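# Stand both white jars cap up on the white board

## Task

Move each of the two white jars onto the white board so it stands upright with its cap on top, and release both jars so they stay there with no hand touching them.

## Robot and tools

Robot: two arms on a table in a physics simulation. left_arm (base near y = +0.303 m) ends in a left hand; right_arm (base near y = -0.242 m) ends in a right hand; the left hand mirrors the right. Each hand has index, middle and ring fingers plus a thumb, with rubber on the last 3 cm of each digit. A fixed mast sticks out from the wrist on the palm side and can bump things. A camera stand sits behind the arms.

Scene frame: origin at table-top height midway between the nominal bases; +z up, +x out over the table, +y toward left_arm (image left/right does not follow these names). Result poses (end_effector_position in metres, end_effector_quat_wxyz) are in this frame and may be off by a few centimetres, more at long reach.

Hand point axes (right hand): +z runs along straight fingers toward the tips; +x crosses the palm away from the thumb; +y points out of the back, away from the palm face, which lies at y = -0.062. On the left hand +x points toward the thumb. Fingers bending close toward +y then back toward the palm. The point sits just past the index/middle knuckles.

execute_actions, argument actions: a list of actions, each 0.5 s. An action is a table of up to 15 rows, one per 1/30 s step; if shorter, its last row repeats. Every row is one flat list of 48 numbers, each in [-1, 1], covering both arms even if one stays still:
1-6: left_arm dx, dy, dz, rx, ry, rz.
7-22: left hand hinge goals.
23-24: left current_limit, speed.
25-30: right_arm dx, dy, dz, rx, ry, rz.
31-46: right hand hinge goals.
47-48: right current_limit, speed.
The six arm numbers are an offset, not a pose: a target measured from that arm's Hand target as it stood when the action began, along that Hand target's own axes. All rows in an action count from that same start, so a row does not add to the row before it; but the next action starts from the new target, so sending the same offset again moves further. Scale: 1.0 = 0.6 m for dx, dy, dz and 180 degrees for the rotation vector rx, ry, rz. All zeros re-requests the current target. Orientation is clipped per step to 40 degrees from the measured one; position has priority. The hand often stops short (friction, weight; the right elbow sags, more when loaded); if so, send the missing distance as a further offset, or command higher. Near the first joint axis a small hand move can swing the whole arm. To stop pushing on something, command the target back past the hand point.

Hand numbers per arm, in this order: index_abd, index_mcp, index_pip, index_dip, middle_abd, middle_mcp, middle_pip, middle_dip, ring_abd, ring_mcp, ring_pip, ring_dip, thumb_cmc, thumb_axl, thumb_mcp, thumb_ipl. Each is an absolute goal angle scaled linearly between the hinge stops (degrees at +1, at -1; value when straight): _abd +60,-60; 0.00 (sideways, away from thumb toward +1). _mcp +128,-18; -0.75. _pip +108,-29; -0.58. _dip +117,-21; -0.70 (all bend toward the palm toward +1). thumb_cmc +120,-20; -0.71 (swings thumb in front of palm). thumb_axl +140,-27; -0.68 (rolls thumb about its own line; a bent thumb's tip then moves off its spot). thumb_mcp +109,-69; -0.23 and thumb_ipl +108,-77; -0.17 bend the thumb. Zero is a goal, not 'hold': to keep a hand unchanged, resend its hand_goal, hand_current_limit and hand_speed. current_limit maps -1..+1 to 0..550 mA (minimum 11 mA); very low may not lift a finger. speed s sets goal travel at (s+1)/2 of 8.5 rad/s. Start values: current_limit +0.4, speed -0.6; last values persist. A finger presses only while its goal lies past the object surface; gear friction can keep a grip even after lowering.

cameras (optional): names to return images (cam_high, cam_left_wrist, cam_right_wrist, or ["all"]). Default: all with empty actions, none otherwise. An unknown name invalidates the call. Empty actions returns full state and images.

Results per arm: Hand target (your last clipped command, base for next offsets), end poses, joint positions, velocities ('within noise' when still), joint torques (include arm weight; offsets and noise), some per-step positions (rest steps omitted), and per hand: hand_goal, hand_measured (same scale; resending these loosens a grip), hand_current_ma (positive pushes toward -1), hand_state (moving, goal, blocked, overload), hand_current_limit, hand_speed. Also MOTOR HOT or OVER-TEMPERATURE FAULT lines.

zoom_image: camera (one of the three) and region [x0, y0, x1, y1] in pixels of that camera's latest 672x504 image, at most 504 per side; only cameras in the newest images. Calibration data (K, distortion, T_world_to_cam) is given; wrist images may lag while moving.

finished_scene: optional scene = 1; ends for good. The jars must stay placed without the robot.

Avoid: dropping jars or releasing them while moving, knocking anything off the table, hitting the table or stand hard, any contact or squeeze between the two hands, finger currents at 495 mA or more for 5 s (motor shuts off 10 s), long outstretched or loaded holds and pushing at unreachable poses (overheating at 100 °C drops the arm for 30-60 s). An arm stop discards hand commands sent meanwhile. Objects may get occasional small nudges; thinking time lets the scene run while the robot holds its last command.

Each tool is called after "Call:" as name(argument=value, ...) on one line, values as JSON.

## Session

Call:
execute_actions(actions=[])

Scene clock: 0.00 s.
left_arm: end_effector_position=(+0.2820, +0.4412, +0.3026) hand_goal=(+0.000, -0.754, -0.576, -0.696, +0.000, -0.754, -0.576, -0.696, +0.000, -0.754, -0.576, -0.696, -0.714, -0.678, -0.226, -0.168) hand_measured=(+0.000, -0.754, -0.576, -0.696, +0.000, -0.754, -0.576, -0.696, +0.000, -0.754, -0.576, -0.696, -0.714, -0.678, -0.226, -0.168) hand_current_ma=(+0, +0, +0, +0, +0, +0, +0, +0, +0, +0, +0, +0, +0, +0, +0, +0) hand_state=(goal, goal, goal, goal, goal, goal, goal, goal, goal, goal, goal, goal, goal, goal, goal, goal) hand_current_limit=0.40 hand_speed=-0.60 end_effector_quat_wxyz=(+0.252, -0.047, +0.966, -0.027) | right_arm: end_effector_position=(+0.2942, -0.4454, +0.3014) hand_goal=(+0.000, -0.754, -0.576, -0.696, +0.000, -0.754, -0.576, -0.696, +0.000, -0.754, -0.576, -0.696, -0.714, -0.678, -0.226, -0.168) hand_measured=(+0.000, -0.754, -0.576, -0.696, +0.000, -0.754, -0.576, -0.696, +0.000, -0.754, -0.576, -0.696, -0.714, -0.678, -0.226, -0.168) hand_current_ma=(+0, +0, +0, +0, +0, +0, +0, +0, +0, +0, +0, +0, +0, +0, +0, +0) hand_state=(goal, goal, goal, goal, goal, goal, goal, goal, goal, goal, goal, goal, goal, goal, goal, goal) hand_current_limit=0.40 hand_speed=-0.60 end_effector_quat_wxyz=(-0.389, +0.751, -0.503, +0.178)
Joint positions: left_arm=[0.263 0.873 1.063 -1.271 0.152 -1.448] | right_arm=[-0.931 1.215 1.315 -1.595 -0.881 1.831]
Joint velocities: within noise
Joint torques (N m): no reading
Heat: left arm: hottest waist 28 °C; right arm: hottest shoulder 31 °C.
Hand target: left_arm +0.2865, +0.4424, +0.3150; +0.265, -0.046, +0.963, -0.024 | right_arm +0.2968, -0.4495, +0.3071; -0.386, +0.753, -0.500, +0.184

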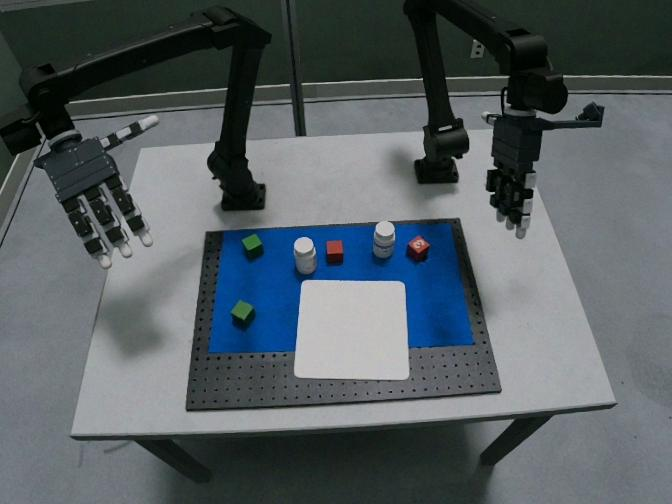

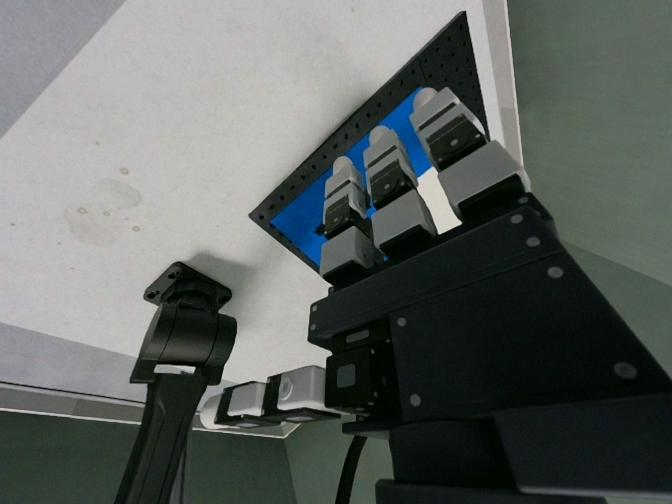

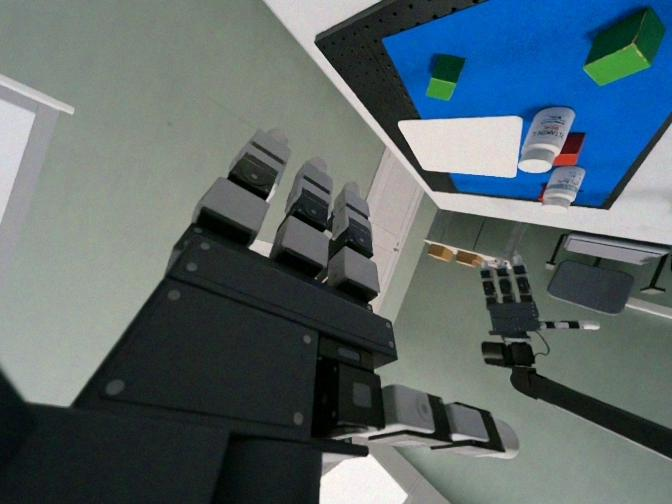

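Call:
zoom_image(camera="cam_high", region=[180, 200, 500, 420])

Scaled by 1.575 from the camera's 672x504 image, which has a finer 960x720 frame.

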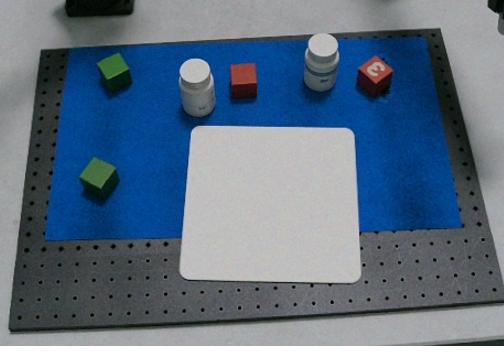

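Call:
zoom_image(camera="cam_high", region=[280, 210, 440, 300])

Call:
zoom_image(camera="cam_right_wrist", region=[380, 0, 672, 220])

Scaled by 3.150 from the camera's 672x504 image, which has a finer 960x720 frame.

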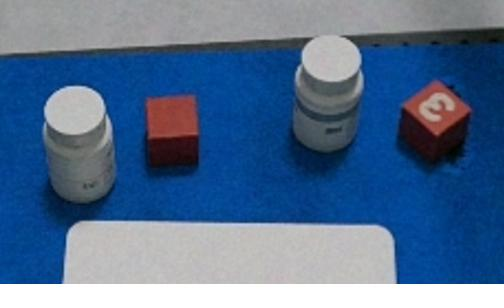

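Scaled by 1.726 from the camera's 672x504 image, which has a finer 960x720 frame.

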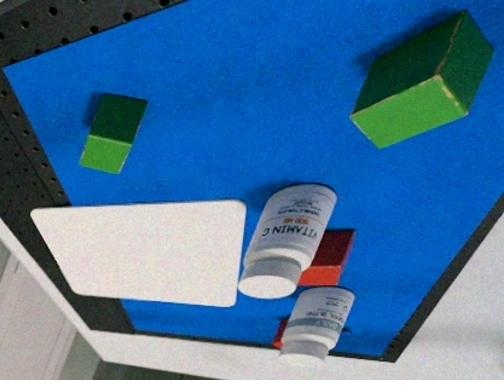

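Call:
execute_actions(actions=[[[0,0,0,0,0,0,0,-0.754,-0.576,-0.696,0,-0.754,-0.576,-0.696,0,-0.754,-0.576,-0.696,-0.714,-0.678,-0.226,-0.168,0.4,-0.6,-0.09,-0.02,0.04,0.0083,-0.057,-0.05,0,-0.86,0,0.4,0,-0.86,0,0.4,0,-0.95,-0.6,-0.7,0.571,-0.53,-0.112,0.319,0.4,-0.6]],[[0,0,0,0,0,0,0,-0.754,-0.576,-0.696,0,-0.754,-0.576,-0.696,0,-0.754,-0.576,-0.696,-0.714,-0.678,-0.226,-0.168,0.4,-0.6,-0.09,-0.02,0.05,0.0083,-0.057,-0.05,0,-0.86,0,0.4,0,-0.86,0,0.4,0,-0.95,-0.6,-0.7,0.571,-0.53,-0.112,0.319,0.4,-0.6]]], cameras=["all"])

Scene clock: 12.30 s.
left_arm: end_effector_position=(+0.2820, +0.4412, +0.3026) hand_goal=(+0.000, -0.754, -0.576, -0.696, +0.000, -0.754, -0.576, -0.696, +0.000, -0.754, -0.576, -0.696, -0.714, -0.678, -0.226, -0.168) hand_measured=(+0.000, -0.754, -0.576, -0.696, +0.000, -0.754, -0.576, -0.696, +0.000, -0.754, -0.576, -0.696, -0.714, -0.678, -0.224, -0.168) hand_current_ma=(+0, +2, -1, +0, +0, +2, -1, +0, +0, +2, -1, +0, +0, +2, +5, +1) hand_state=(goal, goal, goal, goal, goal, goal, goal, goal, goal, goal, goal, goal, goal, goal, goal, goal) hand_current_limit=0.40 hand_speed=-0.60 end_effector_quat_wxyz=(+0.252, -0.047, +0.966, -0.027) | right_arm: end_effector_position=(+0.2868, -0.3297, +0.3075) hand_goal=(+0.000, -0.860, +0.000, +0.400, +0.000, -0.860, +0.000, +0.400, +0.000, -0.950, -0.600, -0.700, +0.570, -0.530, -0.112, +0.318) hand_measured=(+0.000, -0.846, -0.002, +0.396, +0.000, -0.842, -0.002, +0.396, +0.000, -0.928, -0.592, -0.696, +0.568, -0.532, -0.112, +0.316) hand_current_ma=(+0, +57, -5, -11, +0, +68, -6, -11, +1, +85, +26, +10, -6, -4, +3, -9) hand_state=(goal, goal, goal, goal, goal, goal, goal, goal, goal, blocked, goal, goal, goal, goal, goal, goal) hand_current_limit=0.40 hand_speed=-0.60 end_effector_quat_wxyz=(-0.422, +0.830, -0.327, +0.159)
Joint positions: left_arm=[0.263 0.873 1.063 -1.271 0.152 -1.448] | right_arm=[-0.683 1.019 1.187 -1.702 -0.935 1.632]
Joint torques (N m): left_arm=[-0.67 -2.37 10.63 1.35 -0.1 0] | right_arm=[-0.15 -4.42 8.28 -0.02 -1.1 -0.2]
Heat: left arm: hottest waist 28 °C; right arm: hottest elbow 33 °C.
Hand target: left_arm +0.2865, +0.4424, +0.3150; +0.265, -0.046, +0.963, -0.024 | right_arm +0.2862, -0.3273, +0.3036; -0.454, +0.832, -0.296, +0.118
Off the commanded pose: left_arm 0.013 m, 2 deg | right_arm 0.005 m, 7 deg.
joint sent to its limit (right arm) — joint 4 (wrist pitch), lower limit. The joint targets are off in orientation, not in position.
Step readings (end_effector_position of left_arm | right_arm):
0: (+0.2820, +0.4412, +0.3026) | (+0.2942, -0.4454, +0.3014)
1: (+0.2820, +0.4412, +0.3026) | (+0.2942, -0.4454, +0.3014)
2: (+0.2820, +0.4412, +0.3026) | (+0.2943, -0.4438, +0.3019)
4: (+0.2820, +0.4412, +0.3026) | (+0.2951, -0.4329, +0.3034)
8: (+0.2820, +0.4412, +0.3026) | (+0.2964, -0.4041, +0.3062)
15: (+0.2820, +0.4412, +0.3026) | (+0.2972, -0.3927, +0.3107)
16: (+0.2820, +0.4412, +0.3026) | (+0.2972, -0.3927, +0.3103)
17: (+0.2820, +0.4412, +0.3026) | (+0.2969, -0.3903, +0.3090)
19: (+0.2820, +0.4412, +0.3026) | (+0.2942, -0.3774, +0.3030)
23: (+0.2820, +0.4412, +0.3026) | (+0.2882, -0.3438, +0.2997)
30: (+0.2820, +0.4412, +0.3026) | (+0.2866, -0.3300, +0.3075)
camera_calibration:
cam_right_wrist: T_world_to_cam=[[-0.816861, 0.316806, -0.48205, 0.528363], [-0.466316, 0.129229, 0.875128, -0.134684], [0.339541, 0.939645, 0.0421698, 0.320476], [0, 0, 0, 1]] pos_world=[0.259978, -0.451118, 0.359049]

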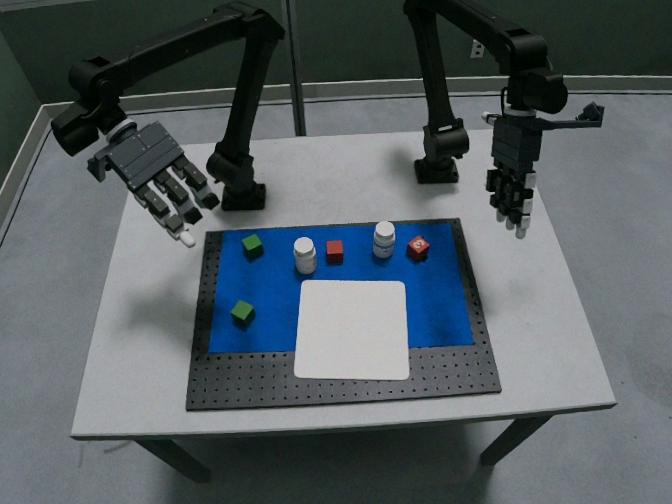

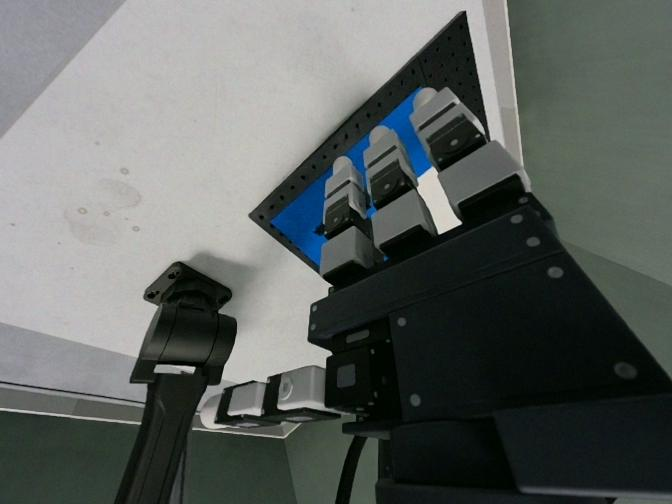

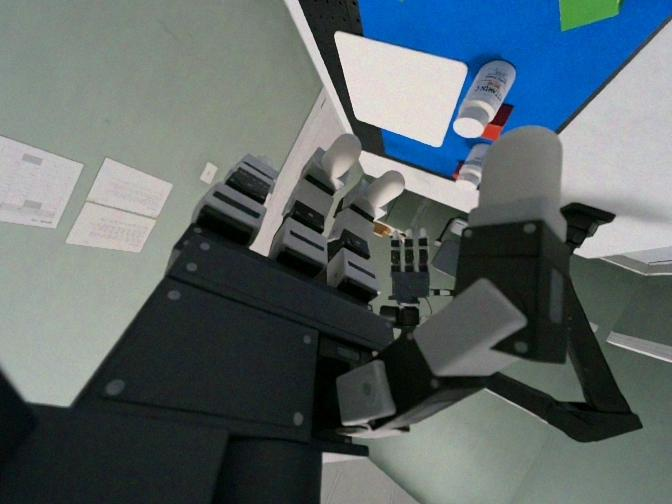

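Call:
execute_actions(actions=[[[0,0,0,0,0,0,0,-0.754,-0.576,-0.696,0,-0.754,-0.576,-0.696,0,-0.754,-0.576,-0.696,-0.714,-0.678,-0.226,-0.168,0.4,-0.6,-0.048,0.023,0.126,0.0086,-0.0575,-0.049,0,-0.86,0,0.4,0,-0.86,0,0.4,0,-0.95,-0.6,-0.7,0.571,-0.53,-0.112,0.319,0.4,-0.6]],[[0,0,0,0,0,0,0,-0.754,-0.576,-0.696,0,-0.754,-0.576,-0.696,0,-0.754,-0.576,-0.696,-0.714,-0.678,-0.226,-0.168,0.4,-0.6,-0.02,0.04,0.126,0.0086,-0.0575,-0.049,0,-0.86,0,0.4,0,-0.86,0,0.4,0,-0.95,-0.6,-0.7,0.571,-0.53,-0.112,0.319,0.4,-0.6]]], cameras=["cam_high","cam_right_wrist"])

Scene clock: 14.53 s.
left_arm: end_effector_position=(+0.2820, +0.4412, +0.3026) hand_goal=(+0.000, -0.754, -0.576, -0.696, +0.000, -0.754, -0.576, -0.696, +0.000, -0.754, -0.576, -0.696, -0.714, -0.678, -0.226, -0.168) hand_measured=(+0.000, -0.754, -0.576, -0.696, +0.000, -0.754, -0.576, -0.696, +0.000, -0.754, -0.576, -0.696, -0.714, -0.678, -0.224, -0.168) hand_current_ma=(+0, +2, -1, +0, +0, +2, -1, +0, +0, +2, -1, +0, +0, +2, +5, +1) hand_state=(goal, goal, goal, goal, goal, goal, goal, goal, goal, goal, goal, goal, goal, goal, goal, goal) hand_current_limit=0.40 hand_speed=-0.60 end_effector_quat_wxyz=(+0.252, -0.047, +0.966, -0.027) | right_arm: end_effector_position=(+0.2974, -0.2136, +0.1965) hand_goal=(+0.000, -0.860, +0.000, +0.400, +0.000, -0.860, +0.000, +0.400, +0.000, -0.950, -0.600, -0.700, +0.570, -0.530, -0.112, +0.318) hand_measured=(+0.000, -0.846, -0.002, +0.396, +0.000, -0.844, -0.002, +0.396, +0.000, -0.932, -0.592, -0.696, +0.570, -0.532, -0.112, +0.316) hand_current_ma=(+1, +54, -5, -10, +1, +65, -5, -10, +1, +73, +24, +10, -1, -4, +3, -9) hand_state=(goal, goal, goal, goal, goal, goal, goal, goal, goal, goal, goal, goal, goal, goal, goal, goal) hand_current_limit=0.40 hand_speed=-0.60 end_effector_quat_wxyz=(-0.497, +0.862, -0.086, +0.046)
Joint positions: left_arm=[0.263 0.873 1.063 -1.271 0.152 -1.448] | right_arm=[-0.284 1.083 0.906 -1.595 -1.034 1.344]
Joint torques (N m): left_arm=[-0.62 -2.32 10.63 1.35 -0.09 0] | right_arm=[0.44 -3.66 8.08 0.32 -1.3 -0.17]
Heat: left arm: hottest waist 28 °C; right arm: hottest elbow 33 °C.
Hand target: left_arm +0.2865, +0.4424, +0.3150; +0.265, -0.046, +0.963, -0.024 | right_arm +0.3005, -0.2108, +0.1923; -0.498, +0.863, -0.076, +0.043
Off the commanded pose: left_arm 0.013 m, 2 deg | right_arm 0.006 m, 1 deg.
Step readings (end_effector_position of left_arm | right_arm):
0: (+0.2820, +0.4412, +0.3026) | (+0.2868, -0.3297, +0.3075)
1: (+0.2820, +0.4412, +0.3026) | (+0.2868, -0.3295, +0.3071)
2: (+0.2820, +0.4412, +0.3026) | (+0.2874, -0.3264, +0.3046)
4: (+0.2820, +0.4412, +0.3026) | (+0.2872, -0.3114, +0.2924)
8: (+0.2820, +0.4412, +0.3026) | (+0.2834, -0.2753, +0.2633)
15: (+0.2820, +0.4412, +0.3026) | (+0.2898, -0.2655, +0.2563)
16: (+0.2820, +0.4412, +0.3026) | (+0.2904, -0.2653, +0.2556)
17: (+0.2820, +0.4412, +0.3026) | (+0.2910, -0.2627, +0.2532)
19: (+0.2820, +0.4412, +0.3026) | (+0.2904, -0.2507, +0.2421)
23: (+0.2820, +0.4412, +0.3026) | (+0.2833, -0.2205, +0.2111)
30: (+0.2820, +0.4412, +0.3026) | (+0.2946, -0.2132, +0.1972)
camera_calibration:
cam_right_wrist: T_world_to_cam=[[-0.848445, -0.103159, -0.519133, 0.373851], [-0.488421, -0.225301, 0.843021, -0.110392], [-0.203926, 0.968812, 0.140771, 0.360928], [0, 0, 0, 1]] pos_world=[0.336877, -0.335977, 0.236333]
Images, in order (width x height): cam_high 672x504, cam_right_wrist 672x504.

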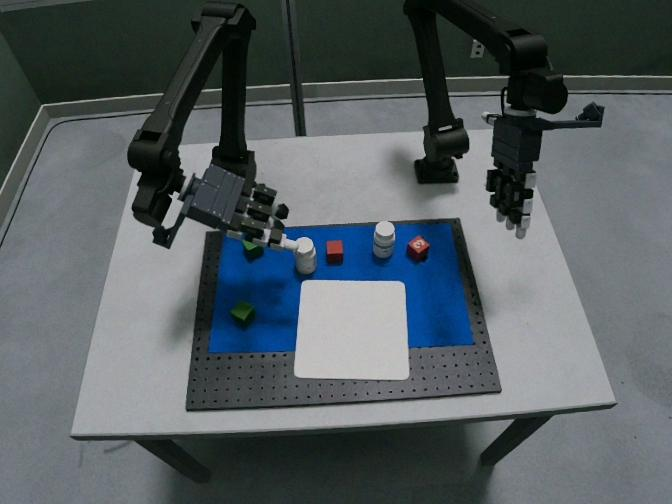

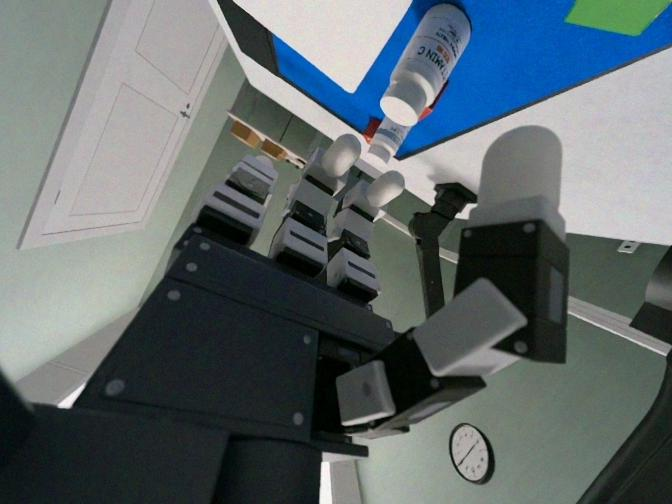

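Call:
execute_actions(actions=[[[0,0,0,0,0,0,0,-0.754,-0.576,-0.696,0,-0.754,-0.576,-0.696,0,-0.754,-0.576,-0.696,-0.714,-0.678,-0.226,-0.168,0.4,-0.6,-0.019,-0.023,0.11,0,0,0,0,-0.86,0,0.4,0,-0.86,0,0.4,0,-0.95,-0.6,-0.7,0.571,-0.53,-0.112,0.319,0.4,-0.6]],[[0,0,0,0,0,0,0,-0.754,-0.576,-0.696,0,-0.754,-0.576,-0.696,0,-0.754,-0.576,-0.696,-0.714,-0.678,-0.226,-0.168,0.4,-0.6,-0.019,-0.023,0.11,0,0,0,0,-0.86,0,0.4,0,-0.86,0,0.4,0,-0.95,-0.6,-0.7,0.571,-0.53,-0.112,0.319,0.4,-0.6]]], cameras=["cam_high","cam_right_wrist"])

Scene clock: 17.03 s.
left_arm: end_effector_position=(+0.2820, +0.4412, +0.3026) hand_goal=(+0.000, -0.754, -0.576, -0.696, +0.000, -0.754, -0.576, -0.696, +0.000, -0.754, -0.576, -0.696, -0.714, -0.678, -0.226, -0.168) hand_measured=(+0.000, -0.754, -0.576, -0.696, +0.000, -0.754, -0.576, -0.696, +0.000, -0.754, -0.576, -0.696, -0.714, -0.678, -0.224, -0.168) hand_current_ma=(+0, +2, -1, +0, +0, +2, -1, +0, +0, +2, -1, +0, +0, +2, +5, +1) hand_state=(goal, goal, goal, goal, goal, goal, goal, goal, goal, goal, goal, goal, goal, goal, goal, goal) hand_current_limit=0.40 hand_speed=-0.60 end_effector_quat_wxyz=(+0.252, -0.047, +0.966, -0.027) | right_arm: end_effector_position=(+0.3030, -0.0847, +0.1526) hand_goal=(+0.000, -0.860, +0.000, +0.400, +0.000, -0.860, +0.000, +0.400, +0.000, -0.950, -0.600, -0.700, +0.570, -0.530, -0.112, +0.318) hand_measured=(+0.000, -0.846, -0.002, +0.396, +0.000, -0.844, -0.002, +0.396, +0.000, -0.932, -0.592, -0.696, +0.570, -0.532, -0.112, +0.316) hand_current_ma=(+1, +54, -4, -10, +1, +65, -4, -10, +1, +73, +24, +10, +0, -4, +3, -9) hand_state=(goal, goal, goal, goal, goal, goal, goal, goal, goal, goal, goal, goal, goal, goal, goal, goal) hand_current_limit=0.40 hand_speed=-0.60 end_effector_quat_wxyz=(-0.507, +0.861, -0.039, +0.021)
Joint positions: left_arm=[0.263 0.873 1.063 -1.271 0.152 -1.448] | right_arm=[0.195 1.005 0.718 -0.856 -1.009 2.069]
Joint torques (N m): left_arm=[-0.62 -2.37 10.65 1.35 -0.09 0] | right_arm=[0.38 -5.07 8.59 1.42 -0.97 0.14]
Heat: left arm: hottest elbow 29 °C; right arm: hottest elbow 33 °C.
Hand target: left_arm +0.2865, +0.4424, +0.3150; +0.265, -0.046, +0.963, -0.024 | right_arm +0.3004, -0.0807, +0.1504; -0.498, +0.863, -0.076, +0.043
Off the commanded pose: left_arm 0.013 m, 2 deg | right_arm 0.005 m, 5 deg.
joint sent to its limit (right arm) — joint 6 (wrist roll), upper limit. The joint targets are off in orientation, not in position.
Step readings (end_effector_position of left_arm | right_arm):
0: (+0.2820, +0.4412, +0.3026) | (+0.2974, -0.2136, +0.1965)
1: (+0.2820, +0.4412, +0.3026) | (+0.2981, -0.2132, +0.1963)
2: (+0.2820, +0.4412, +0.3026) | (+0.3006, -0.2102, +0.1954)
4: (+0.2820, +0.4412, +0.3026) | (+0.3041, -0.1954, +0.1890)
8: (+0.2820, +0.4412, +0.3026) | (+0.2989, -0.1632, +0.1755)
15: (+0.2820, +0.4412, +0.3026) | (+0.3058, -0.1506, +0.1726)
16: (+0.2820, +0.4412, +0.3026) | (+0.3066, -0.1502, +0.1726)
17: (+0.2820, +0.4412, +0.3026) | (+0.3081, -0.1476, +0.1720)
19: (+0.2820, +0.4412, +0.3026) | (+0.3090, -0.1332, +0.1679)
23: (+0.2820, +0.4412, +0.3026) | (+0.3009, -0.0999, +0.1563)
30: (+0.2820, +0.4412, +0.3026) | (+0.3035, -0.0857, +0.1524)
camera_calibration:
cam_right_wrist: T_world_to_cam=[[-0.83085, -0.18247, -0.525731, 0.358041], [-0.465111, -0.291015, 0.836052, -0.0532363], [-0.30555, 0.939156, 0.156921, 0.269206], [0, 0, 0, 1]] pos_world=[0.354973, -0.202988, 0.190497]
Images, in order (width x height): cam_high 672x504, cam_right_wrist 672x504.

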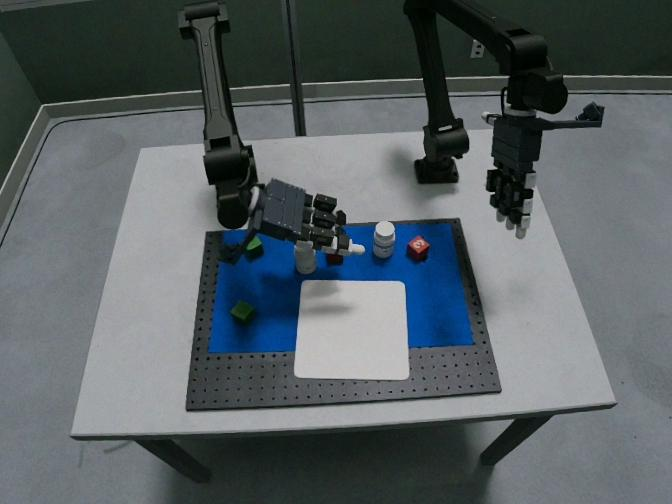

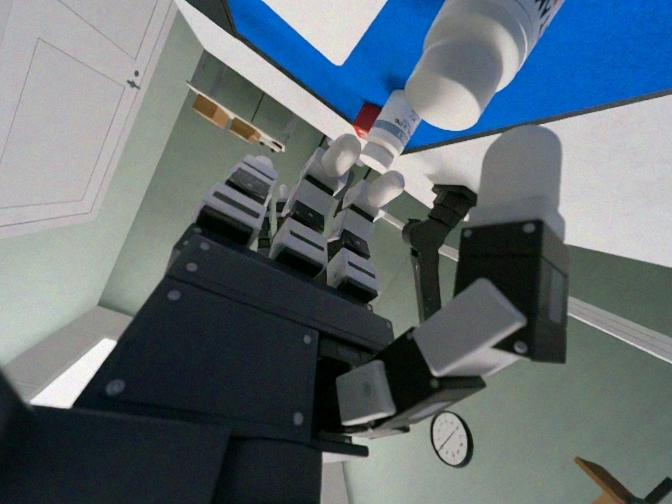

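Call:
zoom_image(camera="cam_right_wrist", region=[320, 0, 620, 240])

Scaled by 1.680 from the camera's 672x504 image, which has a finer 960x720 frame.

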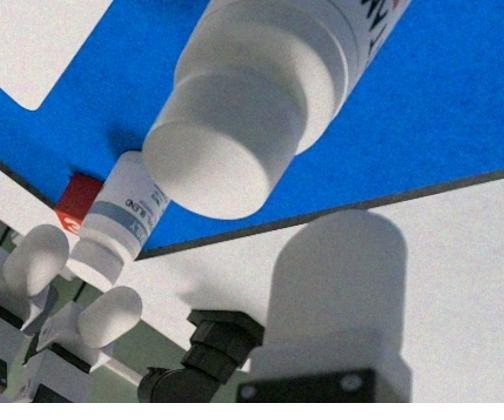

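Call:
execute_actions(actions=[[[0,0,0,0,0,0,0,-0.754,-0.576,-0.696,0,-0.754,-0.576,-0.696,0,-0.754,-0.576,-0.696,-0.714,-0.678,-0.226,-0.168,0.4,-0.6,0.011,0,0,0,-0.0722,-0.0417,0,-0.86,0,0.4,0,-0.86,0,0.4,0,-0.95,-0.6,-0.7,0.571,-0.53,-0.112,0.319,0.4,-0.6]]], cameras=["cam_high","cam_right_wrist"])

Scene clock: 19.33 s.
left_arm: end_effector_position=(+0.2820, +0.4412, +0.3026) hand_goal=(+0.000, -0.754, -0.576, -0.696, +0.000, -0.754, -0.576, -0.696, +0.000, -0.754, -0.576, -0.696, -0.714, -0.678, -0.226, -0.168) hand_measured=(+0.000, -0.754, -0.576, -0.696, +0.000, -0.754, -0.576, -0.696, +0.000, -0.754, -0.576, -0.696, -0.714, -0.678, -0.224, -0.168) hand_current_ma=(+0, +2, -1, +0, +0, +2, -1, +0, +0, +2, -1, +0, +0, +2, +5, +1) hand_state=(goal, goal, goal, goal, goal, goal, goal, goal, goal, goal, goal, goal, goal, goal, goal, goal) hand_current_limit=0.40 hand_speed=-0.60 end_effector_quat_wxyz=(+0.252, -0.047, +0.966, -0.027) | right_arm: end_effector_position=(+0.2935, -0.0876, +0.1383) hand_goal=(+0.000, -0.860, +0.000, +0.400, +0.000, -0.860, +0.000, +0.400, +0.000, -0.950, -0.600, -0.700, +0.570, -0.530, -0.112, +0.318) hand_measured=(+0.000, -0.846, -0.002, +0.396, +0.000, -0.844, -0.002, +0.396, +0.000, -0.932, -0.592, -0.696, +0.570, -0.532, -0.112, +0.316) hand_current_ma=(+1, +54, -4, -10, +1, +65, -4, -10, +1, +73, +24, +10, +0, -4, +3, -9) hand_state=(goal, goal, goal, goal, goal, goal, goal, goal, goal, goal, goal, goal, goal, goal, goal, goal) hand_current_limit=0.40 hand_speed=-0.60 end_effector_quat_wxyz=(-0.498, +0.867, +0.019, -0.029)
Joint positions: left_arm=[0.263 0.873 1.063 -1.271 0.152 -1.448] | right_arm=[0.202 1.107 0.764 -1.065 -1.036 1.795]
Joint torques (N m): left_arm=[-0.56 -2.32 10.65 1.36 -0.09 0] | right_arm=[0.44 -4.19 12.14 -0.03 -1.33 -0.2]
Heat: left arm: hottest elbow 29 °C; right arm: hottest elbow 33 °C.
Hand target: left_arm +0.2865, +0.4424, +0.3150; +0.265, -0.046, +0.963, -0.024 | right_arm +0.3069, -0.0818, +0.1503; -0.500, +0.865, +0.037, -0.022
Off the commanded pose: left_arm 0.013 m, 2 deg | right_arm 0.019 m, 2 deg.
Step readings (end_effector_position of left_arm | right_arm):
0: (+0.2820, +0.4412, +0.3026) | (+0.3029, -0.0847, +0.1526)
1: (+0.2820, +0.4412, +0.3026) | (+0.3029, -0.0847, +0.1526)
2: (+0.2820, +0.4412, +0.3026) | (+0.3019, -0.0848, +0.1520)
4: (+0.2820, +0.4412, +0.3026) | (+0.2957, -0.0848, +0.1486)
8: (+0.2820, +0.4412, +0.3026) | (+0.2882, -0.0864, +0.1365)
15: (+0.2820, +0.4412, +0.3026) | (+0.2901, -0.0875, +0.1360)
camera_calibration:
cam_right_wrist: T_world_to_cam=[[-0.806711, -0.316795, -0.498856, 0.319444], [-0.394894, -0.339023, 0.853886, -0.0737647], [-0.439631, 0.885835, 0.148393, 0.307121], [0, 0, 0, 1]] pos_world=[0.36359, -0.195868, 0.176769]
Images, in order (width x height): cam_high 672x504, cam_right_wrist 672x504.

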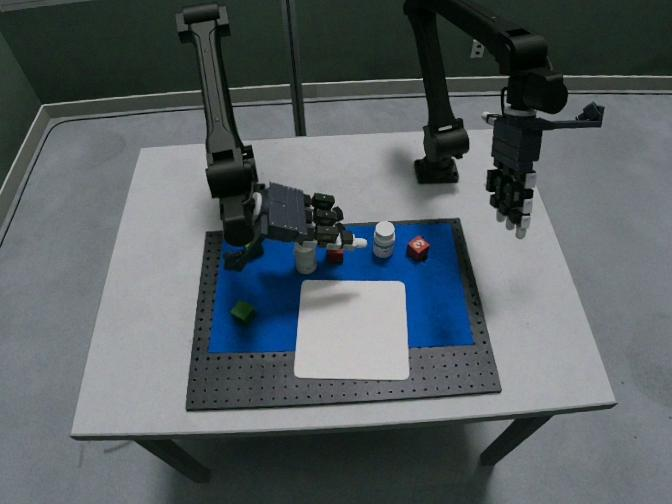

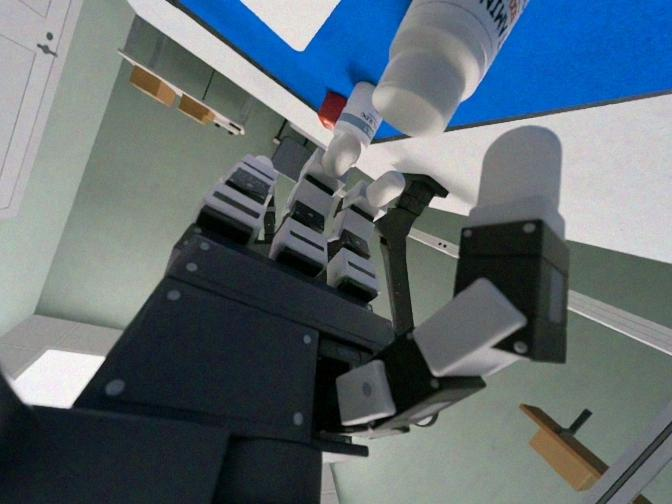

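Call:
execute_actions(actions=[[[0,0,0,0,0,0,0,-0.754,-0.576,-0.696,0,-0.754,-0.576,-0.696,0,-0.754,-0.576,-0.696,-0.714,-0.678,-0.226,-0.168,0.4,-0.6,0,0.029,0.017,0,0,0,0,-0.86,0,0.4,0,-0.86,0,0.4,0,-0.95,-0.6,-0.7,0.571,-0.53,-0.112,0.319,0.4,-0.6]]], cameras=["cam_high","cam_right_wrist"])

Call:
zoom_image(camera="cam_right_wrist", region=[300, 0, 600, 260])

Call:
zoom_image(camera="cam_high", region=[220, 170, 440, 300])

Scene clock: 20.50 s.
left_arm: end_effector_position=(+0.2820, +0.4412, +0.3026) hand_goal=(+0.000, -0.754, -0.576, -0.696, +0.000, -0.754, -0.576, -0.696, +0.000, -0.754, -0.576, -0.696, -0.714, -0.678, -0.226, -0.168) hand_measured=(+0.000, -0.754, -0.576, -0.696, +0.000, -0.754, -0.576, -0.696, +0.000, -0.754, -0.576, -0.696, -0.714, -0.678, -0.224, -0.168) hand_current_ma=(+0, +2, -1, +0, +0, +2, -1, +0, +0, +2, -1, +0, +0, +2, +5, +1) hand_state=(goal, goal, goal, goal, goal, goal, goal, goal, goal, goal, goal, goal, goal, goal, goal, goal) hand_current_limit=0.40 hand_speed=-0.60 end_effector_quat_wxyz=(+0.252, -0.047, +0.966, -0.027) | right_arm: end_effector_position=(+0.3016, -0.0861, +0.1311) hand_goal=(+0.000, -0.860, +0.000, +0.400, +0.000, -0.860, +0.000, +0.400, +0.000, -0.950, -0.600, -0.700, +0.570, -0.530, -0.112, +0.318) hand_measured=(+0.000, -0.846, -0.002, +0.396, +0.000, -0.844, -0.002, +0.396, +0.000, -0.932, -0.592, -0.696, +0.570, -0.532, -0.112, +0.316) hand_current_ma=(+1, +54, -4, -10, +1, +65, -4, -10, +1, +73, +24, +10, +0, -4, +3, -9) hand_state=(goal, goal, goal, goal, goal, goal, goal, goal, goal, goal, goal, goal, goal, goal, goal, goal) hand_current_limit=0.40 hand_speed=-0.60 end_effector_quat_wxyz=(-0.499, +0.866, +0.024, -0.025)
Joint positions: left_arm=[0.263 0.873 1.063 -1.271 0.152 -1.448] | right_arm=[0.202 1.135 0.764 -1.033 -1.038 1.787]
Joint torques (N m): left_arm=[-0.67 -2.32 10.65 1.36 -0.09 0] | right_arm=[0.67 -5.01 9.16 0.64 -1.34 -0.23]
Heat: left arm: hottest elbow 29 °C; right arm: hottest elbow 33 °C.
Hand target: left_arm +0.2865, +0.4424, +0.3150; +0.265, -0.046, +0.963, -0.024 | right_arm +0.3069, -0.0816, +0.1302; -0.500, +0.865, +0.037, -0.022
Off the commanded pose: left_arm 0.013 m, 2 deg | right_arm 0.007 m, 2 deg.
Step readings (end_effector_position of left_arm | right_arm):
0: (+0.2820, +0.4412, +0.3026) | (+0.2936, -0.0876, +0.1383)
1: (+0.2820, +0.4412, +0.3026) | (+0.2936, -0.0876, +0.1383)
2: (+0.2820, +0.4412, +0.3026) | (+0.2936, -0.0876, +0.1380)
4: (+0.2820, +0.4412, +0.3026) | (+0.2949, -0.0872, +0.1367)
8: (+0.2820, +0.4412, +0.3026) | (+0.2991, -0.0866, +0.1325)
15: (+0.2820, +0.4412, +0.3026) | (+0.3014, -0.0862, +0.1311)
camera_calibration:
cam_right_wrist: T_world_to_cam=[[-0.799937, -0.319003, -0.508269, 0.321897], [-0.40244, -0.343102, 0.848719, -0.0613307], [-0.445132, 0.883469, 0.14608, 0.312199], [0, 0, 0, 1]] pos_world=[0.371786, -0.194175, 0.170057]
Images, in order (width x height): cam_high 672x504, cam_right_wrist 672x504.

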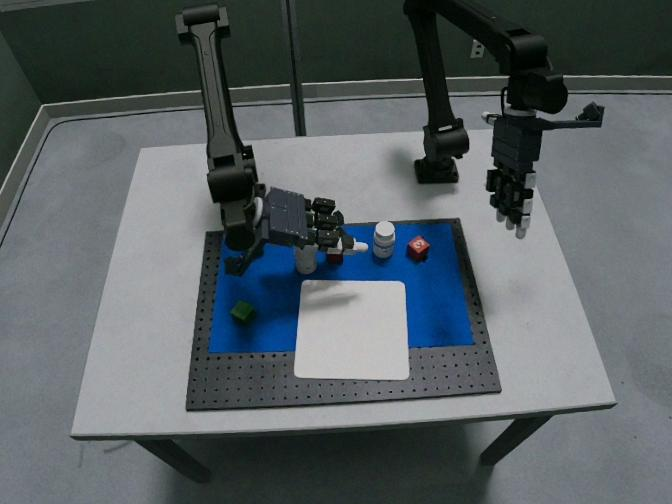

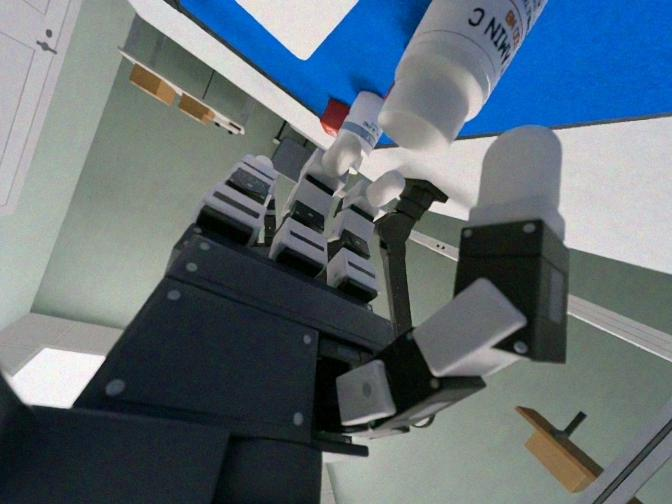

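Scaled by 1.680 from the camera's 672x504 image, which has a finer 960x720 frame.

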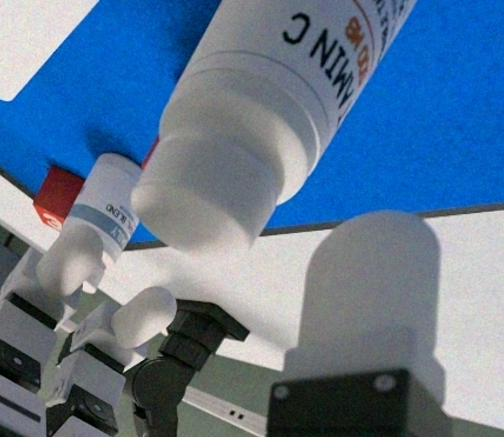

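Scaled by 2.291 from the camera's 672x504 image, which has a finer 960x720 frame.

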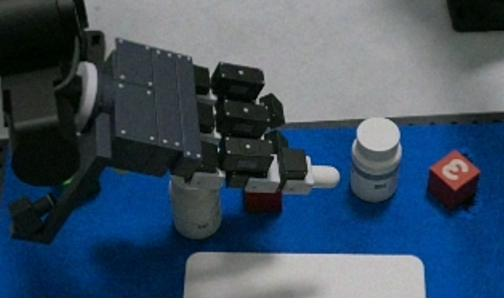

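Call:
execute_actions(actions=[[[0,0,0,0,0,0,0,-0.754,-0.576,-0.696,0,-0.754,-0.576,-0.696,0,-0.754,-0.576,-0.696,-0.714,-0.678,-0.226,-0.168,0.4,-0.6,0.007,0.041,0.029,0,0,0,0,-0.86,0,0.4,0,-0.86,0,0.4,0,-0.95,-0.6,-0.7,0.571,-0.53,-0.112,0.319,0.4,-0.6]]], cameras=["cam_high","cam_right_wrist"])

Call:
zoom_image(camera="cam_right_wrist", region=[300, 0, 600, 260])

Call:
zoom_image(camera="cam_high", region=[220, 170, 440, 300])

Scene clock: 21.93 s.
left_arm: end_effector_position=(+0.2820, +0.4412, +0.3026) hand_goal=(+0.000, -0.754, -0.576, -0.696, +0.000, -0.754, -0.576, -0.696, +0.000, -0.754, -0.576, -0.696, -0.714, -0.678, -0.226, -0.168) hand_measured=(+0.000, -0.754, -0.576, -0.696, +0.000, -0.754, -0.576, -0.696, +0.000, -0.754, -0.576, -0.696, -0.714, -0.678, -0.224, -0.168) hand_current_ma=(+0, +2, -1, +0, +0, +2, -1, +0, +0, +2, -1, +0, +0, +2, +5, +1) hand_state=(goal, goal, goal, goal, goal, goal, goal, goal, goal, goal, goal, goal, goal, goal, goal, goal) hand_current_limit=0.40 hand_speed=-0.60 end_effector_quat_wxyz=(+0.252, -0.047, +0.966, -0.027) | right_arm: end_effector_position=(+0.3124, -0.0821, +0.1059) hand_goal=(+0.000, -0.860, +0.000, +0.400, +0.000, -0.860, +0.000, +0.400, +0.000, -0.950, -0.600, -0.700, +0.570, -0.530, -0.112, +0.318) hand_measured=(+0.000, -0.846, -0.002, +0.396, +0.000, -0.844, -0.002, +0.396, +0.000, -0.932, -0.592, -0.696, +0.570, -0.532, -0.112, +0.316) hand_current_ma=(+1, +54, -4, -10, +1, +65, -4, -10, +1, +73, +24, +10, +0, -4, +3, -9) hand_state=(goal, goal, goal, goal, goal, goal, goal, goal, goal, goal, goal, goal, goal, goal, goal, goal) hand_current_limit=0.40 hand_speed=-0.60 end_effector_quat_wxyz=(-0.501, +0.865, +0.033, -0.016)
Joint positions: left_arm=[0.263 0.873 1.063 -1.271 0.152 -1.448] | right_arm=[0.208 1.187 0.73 -0.922 -1.039 1.786]
Joint torques (N m): left_arm=[-0.67 -2.37 10.63 1.37 -0.09 0] | right_arm=[0.62 -5.66 7.8 1.09 -1.2 -0.05]
Heat: left arm: hottest elbow 29 °C; right arm: hottest elbow 33 °C.
Hand target: left_arm +0.2865, +0.4424, +0.3150; +0.265, -0.046, +0.963, -0.024 | right_arm +0.3106, -0.0785, +0.1001; -0.500, +0.865, +0.037, -0.022
Off the commanded pose: left_arm 0.013 m, 2 deg | right_arm 0.007 m, 1 deg.
Step readings (end_effector_position of left_arm | right_arm):
0: (+0.2820, +0.4412, +0.3026) | (+0.3016, -0.0861, +0.1311)
1: (+0.2820, +0.4412, +0.3026) | (+0.3019, -0.0861, +0.1310)
2: (+0.2820, +0.4412, +0.3026) | (+0.3036, -0.0856, +0.1304)
4: (+0.2820, +0.4412, +0.3026) | (+0.3086, -0.0845, +0.1271)
8: (+0.2820, +0.4412, +0.3026) | (+0.3110, -0.0838, +0.1136)
15: (+0.2820, +0.4412, +0.3026) | (+0.3114, -0.0824, +0.1059)
camera_calibration:
cam_right_wrist: T_world_to_cam=[[-0.784803, -0.321425, -0.529877, 0.316443], [-0.420959, -0.351015, 0.83641, -0.0278214], [-0.454838, 0.879474, 0.140171, 0.320452], [0, 0, 0, 1]] pos_world=[0.382387, -0.189882, 0.146028]
Images, in order (width x height): cam_high 672x504, cam_right_wrist 672x504.

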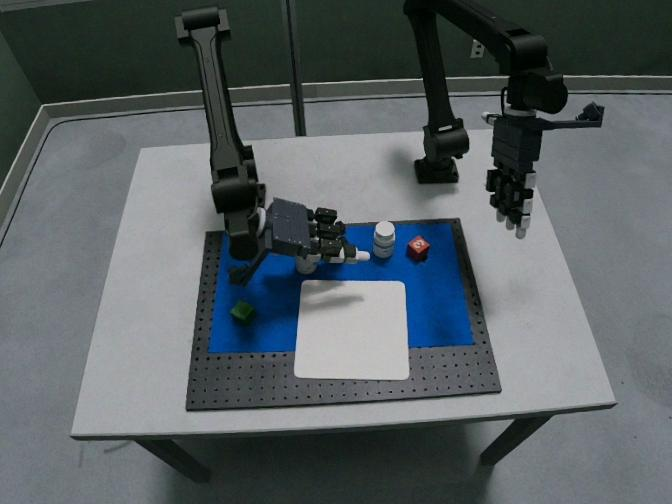

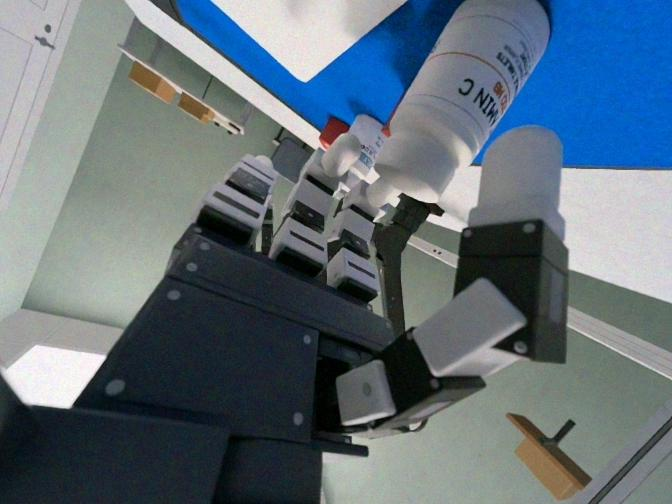

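Scaled by 1.680 from the camera's 672x504 image, which has a finer 960x720 frame.

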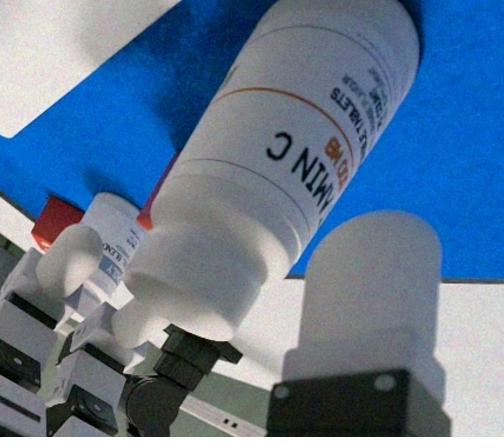

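Scaled by 2.291 from the camera's 672x504 image, which has a finer 960x720 frame.

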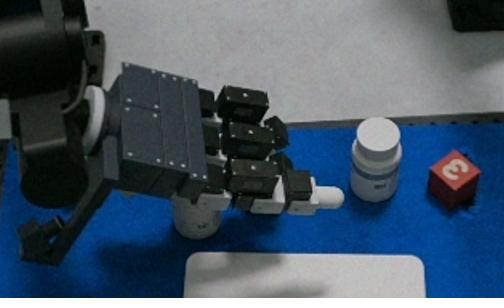

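Call:
execute_actions(actions=[[[0,0,0,0,0,0,0,-0.754,-0.576,-0.696,0,-0.754,-0.576,-0.696,0,-0.754,-0.576,-0.696,-0.714,-0.678,-0.226,-0.168,0.4,-0.6,-0.009,0.02,0.012,0,0,0,0,-0.86,0,0.4,0,-0.86,0,0.4,0,-0.95,-0.6,-0.7,0.571,-0.53,-0.112,0.319,0.4,-0.6]],[[0,0,0,0,0,0,0,-0.754,-0.576,-0.696,0,-0.754,-0.576,-0.696,0,-0.754,-0.576,-0.696,-0.714,-0.678,-0.226,-0.168,0.4,-0.6,0,0.031,0.0195,0,0,0,0,-0.86,0,0.4,0,-0.86,0,0.4,0,-0.95,-0.6,-0.7,0.571,-0.53,-0.112,0.319,0.4,-0.6]]], cameras=["cam_high","cam_right_wrist"])

Call:
zoom_image(camera="cam_right_wrist", region=[300, 0, 600, 260])

Call:
zoom_image(camera="cam_high", region=[220, 170, 440, 300])

Scene clock: 23.97 s.
left_arm: end_effector_position=(+0.2820, +0.4412, +0.3026) hand_goal=(+0.000, -0.754, -0.576, -0.696, +0.000, -0.754, -0.576, -0.696, +0.000, -0.754, -0.576, -0.696, -0.714, -0.678, -0.226, -0.168) hand_measured=(+0.000, -0.754, -0.576, -0.696, +0.000, -0.754, -0.576, -0.696, +0.000, -0.754, -0.576, -0.696, -0.714, -0.678, -0.224, -0.168) hand_current_ma=(+0, +2, -1, +0, +0, +2, -1, +0, +0, +2, -1, +0, +0, +2, +5, +1) hand_state=(goal, goal, goal, goal, goal, goal, goal, goal, goal, goal, goal, goal, goal, goal, goal, goal) hand_current_limit=0.40 hand_speed=-0.60 end_effector_quat_wxyz=(+0.252, -0.047, +0.966, -0.027) | right_arm: end_effector_position=(+0.3086, -0.0812, +0.0700) hand_goal=(+0.000, -0.860, +0.000, +0.400, +0.000, -0.860, +0.000, +0.400, +0.000, -0.950, -0.600, -0.700, +0.570, -0.530, -0.112, +0.318) hand_measured=(+0.000, -0.846, -0.002, +0.396, +0.000, -0.844, -0.002, +0.396, +0.000, -0.932, -0.592, -0.696, +0.570, -0.532, -0.112, +0.316) hand_current_ma=(+1, +54, -4, -10, +1, +65, -4, -10, +1, +73, +24, +10, +0, -4, +3, -9) hand_state=(goal, goal, goal, goal, goal, goal, goal, goal, goal, goal, goal, goal, goal, goal, goal, goal) hand_current_limit=0.40 hand_speed=-0.60 end_effector_quat_wxyz=(-0.502, +0.864, +0.038, -0.013)
Joint positions: left_arm=[0.263 0.873 1.063 -1.271 0.152 -1.448] | right_arm=[0.213 1.231 0.657 -0.795 -1.039 1.786]
Joint torques (N m): left_arm=[-0.62 -2.32 10.63 1.35 -0.09 0] | right_arm=[0.21 -5.07 7.34 0.84 -1.16 0.05]
Heat: left arm: hottest elbow 30 °C; right arm: hottest elbow 33 °C.
Hand target: left_arm +0.2865, +0.4424, +0.3150; +0.265, -0.046, +0.963, -0.024 | right_arm +0.3052, -0.0779, +0.0642; -0.500, +0.865, +0.037, -0.022
Off the commanded pose: left_arm 0.013 m, 2 deg | right_arm 0.007 m, 1 deg.
Step readings (end_effector_position of left_arm | right_arm):
0: (+0.2820, +0.4412, +0.3026) | (+0.3124, -0.0821, +0.1059)
1: (+0.2820, +0.4412, +0.3026) | (+0.3126, -0.0821, +0.1059)
2: (+0.2820, +0.4412, +0.3026) | (+0.3129, -0.0820, +0.1054)
4: (+0.2820, +0.4412, +0.3026) | (+0.3127, -0.0820, +0.1025)
8: (+0.2820, +0.4412, +0.3026) | (+0.3082, -0.0826, +0.0955)
15: (+0.2820, +0.4412, +0.3026) | (+0.3081, -0.0821, +0.0930)
16: (+0.2820, +0.4412, +0.3026) | (+0.3083, -0.0821, +0.0929)
17: (+0.2820, +0.4412, +0.3026) | (+0.3091, -0.0819, +0.0921)
19: (+0.2820, +0.4412, +0.3026) | (+0.3104, -0.0817, +0.0876)
23: (+0.2820, +0.4412, +0.3026) | (+0.3075, -0.0822, +0.0753)
30: (+0.2820, +0.4412, +0.3026) | (+0.3079, -0.0814, +0.0700)
camera_calibration:
cam_right_wrist: T_world_to_cam=[[-0.77789, -0.324554, -0.5381, 0.292876], [-0.42723, -0.354809, 0.831616, 0.00297075], [-0.460827, 0.876798, 0.137343, 0.324817], [0, 0, 0, 1]] pos_world=[0.378779, -0.188691, 0.110515]
Images, in order (width x height): cam_high 672x504, cam_right_wrist 672x504.

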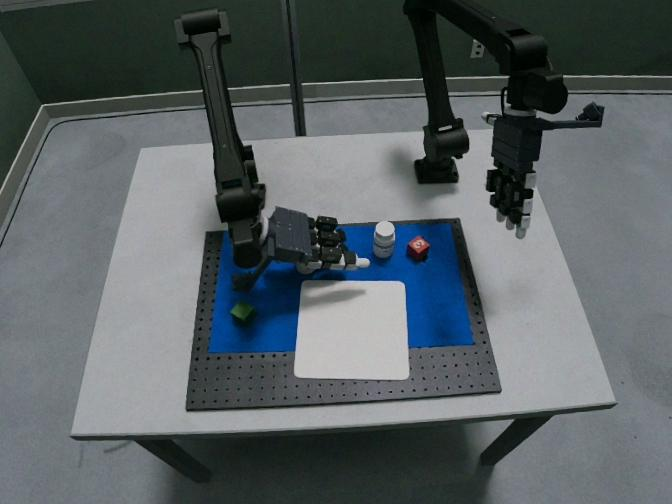

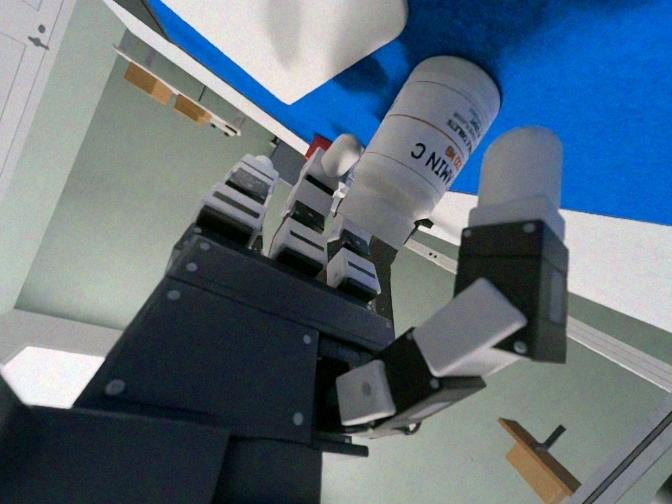

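Scaled by 1.680 from the camera's 672x504 image, which has a finer 960x720 frame.

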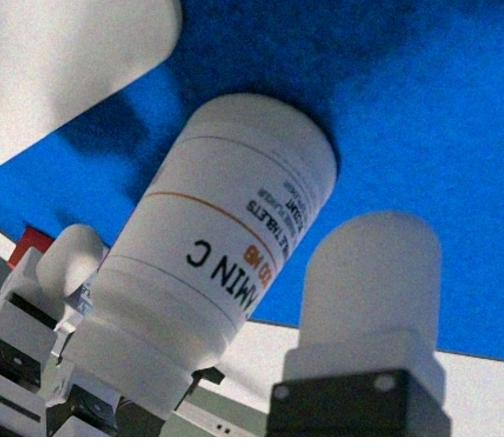

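Scaled by 2.291 from the camera's 672x504 image, which has a finer 960x720 frame.

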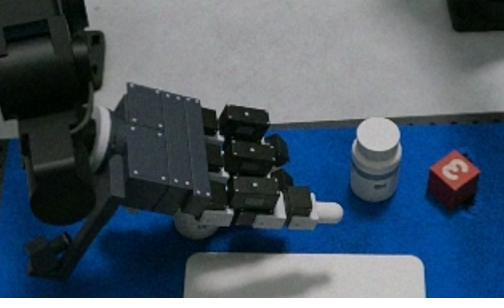

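Call:
execute_actions(actions=[[[0,0,0,0,0,0,0,-0.754,-0.576,-0.696,0,-0.754,-0.576,-0.696,0,-0.754,-0.576,-0.696,-0.714,-0.678,-0.226,-0.168,0.4,-0.6,0,0,0,0,0,0,0,-0.7,0,0.4,0,-0.7,0,0.4,0,-0.95,-0.6,-0.7,0.571,-0.53,0.17,0.535,0.4,-0.8]]], cameras=["cam_high","cam_right_wrist"])

Call:
zoom_image(camera="cam_right_wrist", region=[300, 0, 600, 260])

Scene clock: 25.17 s.
left_arm: end_effector_position=(+0.2820, +0.4412, +0.3026) hand_goal=(+0.000, -0.754, -0.576, -0.696, +0.000, -0.754, -0.576, -0.696, +0.000, -0.754, -0.576, -0.696, -0.714, -0.678, -0.226, -0.168) hand_measured=(+0.000, -0.754, -0.576, -0.696, +0.000, -0.754, -0.576, -0.696, +0.000, -0.754, -0.576, -0.696, -0.714, -0.678, -0.224, -0.168) hand_current_ma=(+0, +2, -1, +0, +0, +2, -1, +0, +0, +2, -1, +0, +0, +2, +5, +1) hand_state=(goal, goal, goal, goal, goal, goal, goal, goal, goal, goal, goal, goal, goal, goal, goal, goal) hand_current_limit=0.40 hand_speed=-0.60 end_effector_quat_wxyz=(+0.252, -0.047, +0.966, -0.027) | right_arm: end_effector_position=(+0.3087, -0.0812, +0.0699) hand_goal=(+0.000, -0.700, +0.000, +0.400, +0.000, -0.700, +0.000, +0.400, +0.000, -0.950, -0.600, -0.700, +0.570, -0.530, +0.170, +0.534) hand_measured=(-0.006, -0.714, -0.022, +0.386, +0.002, -0.706, -0.014, +0.392, +0.000, -0.932, -0.592, -0.696, +0.572, -0.520, +0.124, +0.528) hand_current_ma=(-17, -53, -85, -52, +6, -20, -47, -24, +1, +73, +24, +10, +7, +47, -248, -22) hand_state=(goal, goal, blocked, goal, goal, goal, goal, goal, goal, goal, goal, goal, goal, goal, blocked, goal) hand_current_limit=0.40 hand_speed=-0.80 end_effector_quat_wxyz=(-0.502, +0.864, +0.038, -0.013)
Joint positions: left_arm=[0.263 0.873 1.063 -1.271 0.152 -1.448] | right_arm=[0.214 1.231 0.657 -0.794 -1.039 1.786]
Joint torques (N m): left_arm=[-0.62 -2.26 10.65 1.36 -0.1 0] | right_arm=[0.56 -5.07 7.31 1.05 -1.14 0.08]
Heat: left arm: hottest elbow 30 °C; right arm: hottest elbow 33 °C.
Hand target: left_arm +0.2865, +0.4424, +0.3150; +0.265, -0.046, +0.963, -0.024 | right_arm +0.3053, -0.0779, +0.0642; -0.500, +0.865, +0.037, -0.022
Off the commanded pose: left_arm 0.013 m, 2 deg | right_arm 0.007 m, 1 deg.
Step readings (end_effector_position of left_arm | right_arm):
0: (+0.2820, +0.4412, +0.3026) | (+0.3087, -0.0812, +0.0700)
1: (+0.2820, +0.4412, +0.3026) | (+0.3087, -0.0812, +0.0700)
2: (+0.2820, +0.4412, +0.3026) | (+0.3087, -0.0812, +0.0700)
4: (+0.2820, +0.4412, +0.3026) | (+0.3087, -0.0812, +0.0700)
8: (+0.2820, +0.4412, +0.3026) | (+0.3087, -0.0812, +0.0700)
15: (+0.2820, +0.4412, +0.3026) | (+0.3086, -0.0811, +0.0700)
camera_calibration:
cam_right_wrist: T_world_to_cam=[[-0.777532, -0.325029, -0.53833, 0.292674], [-0.427462, -0.354684, 0.83155, 0.00309049], [-0.461215, 0.876673, 0.136841, 0.324997], [0, 0, 0, 1]] pos_world=[0.378778, -0.188692, 0.110513]
Images, in order (width x height): cam_high 672x504, cam_right_wrist 672x504.

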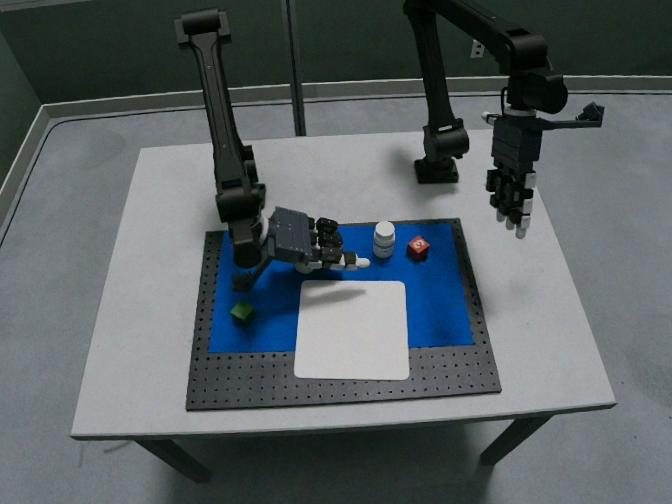

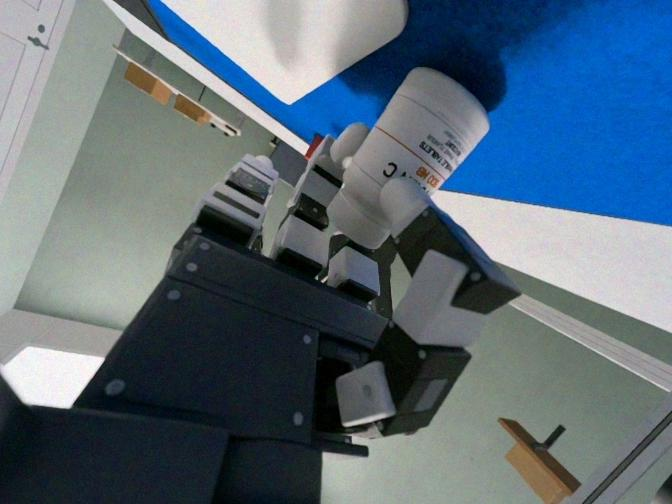

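Scaled by 1.680 from the camera's 672x504 image, which has a finer 960x720 frame.

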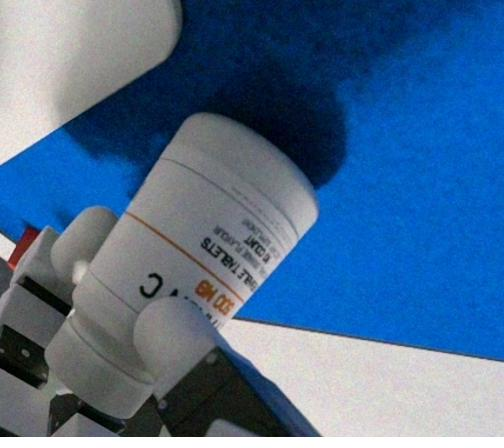

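Call:
zoom_image(camera="cam_high", region=[220, 190, 420, 310])

Scaled by 2.520 from the camera's 672x504 image, which has a finer 960x720 frame.

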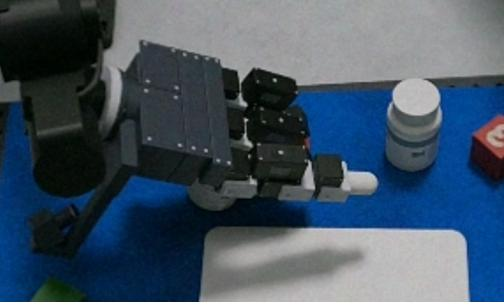

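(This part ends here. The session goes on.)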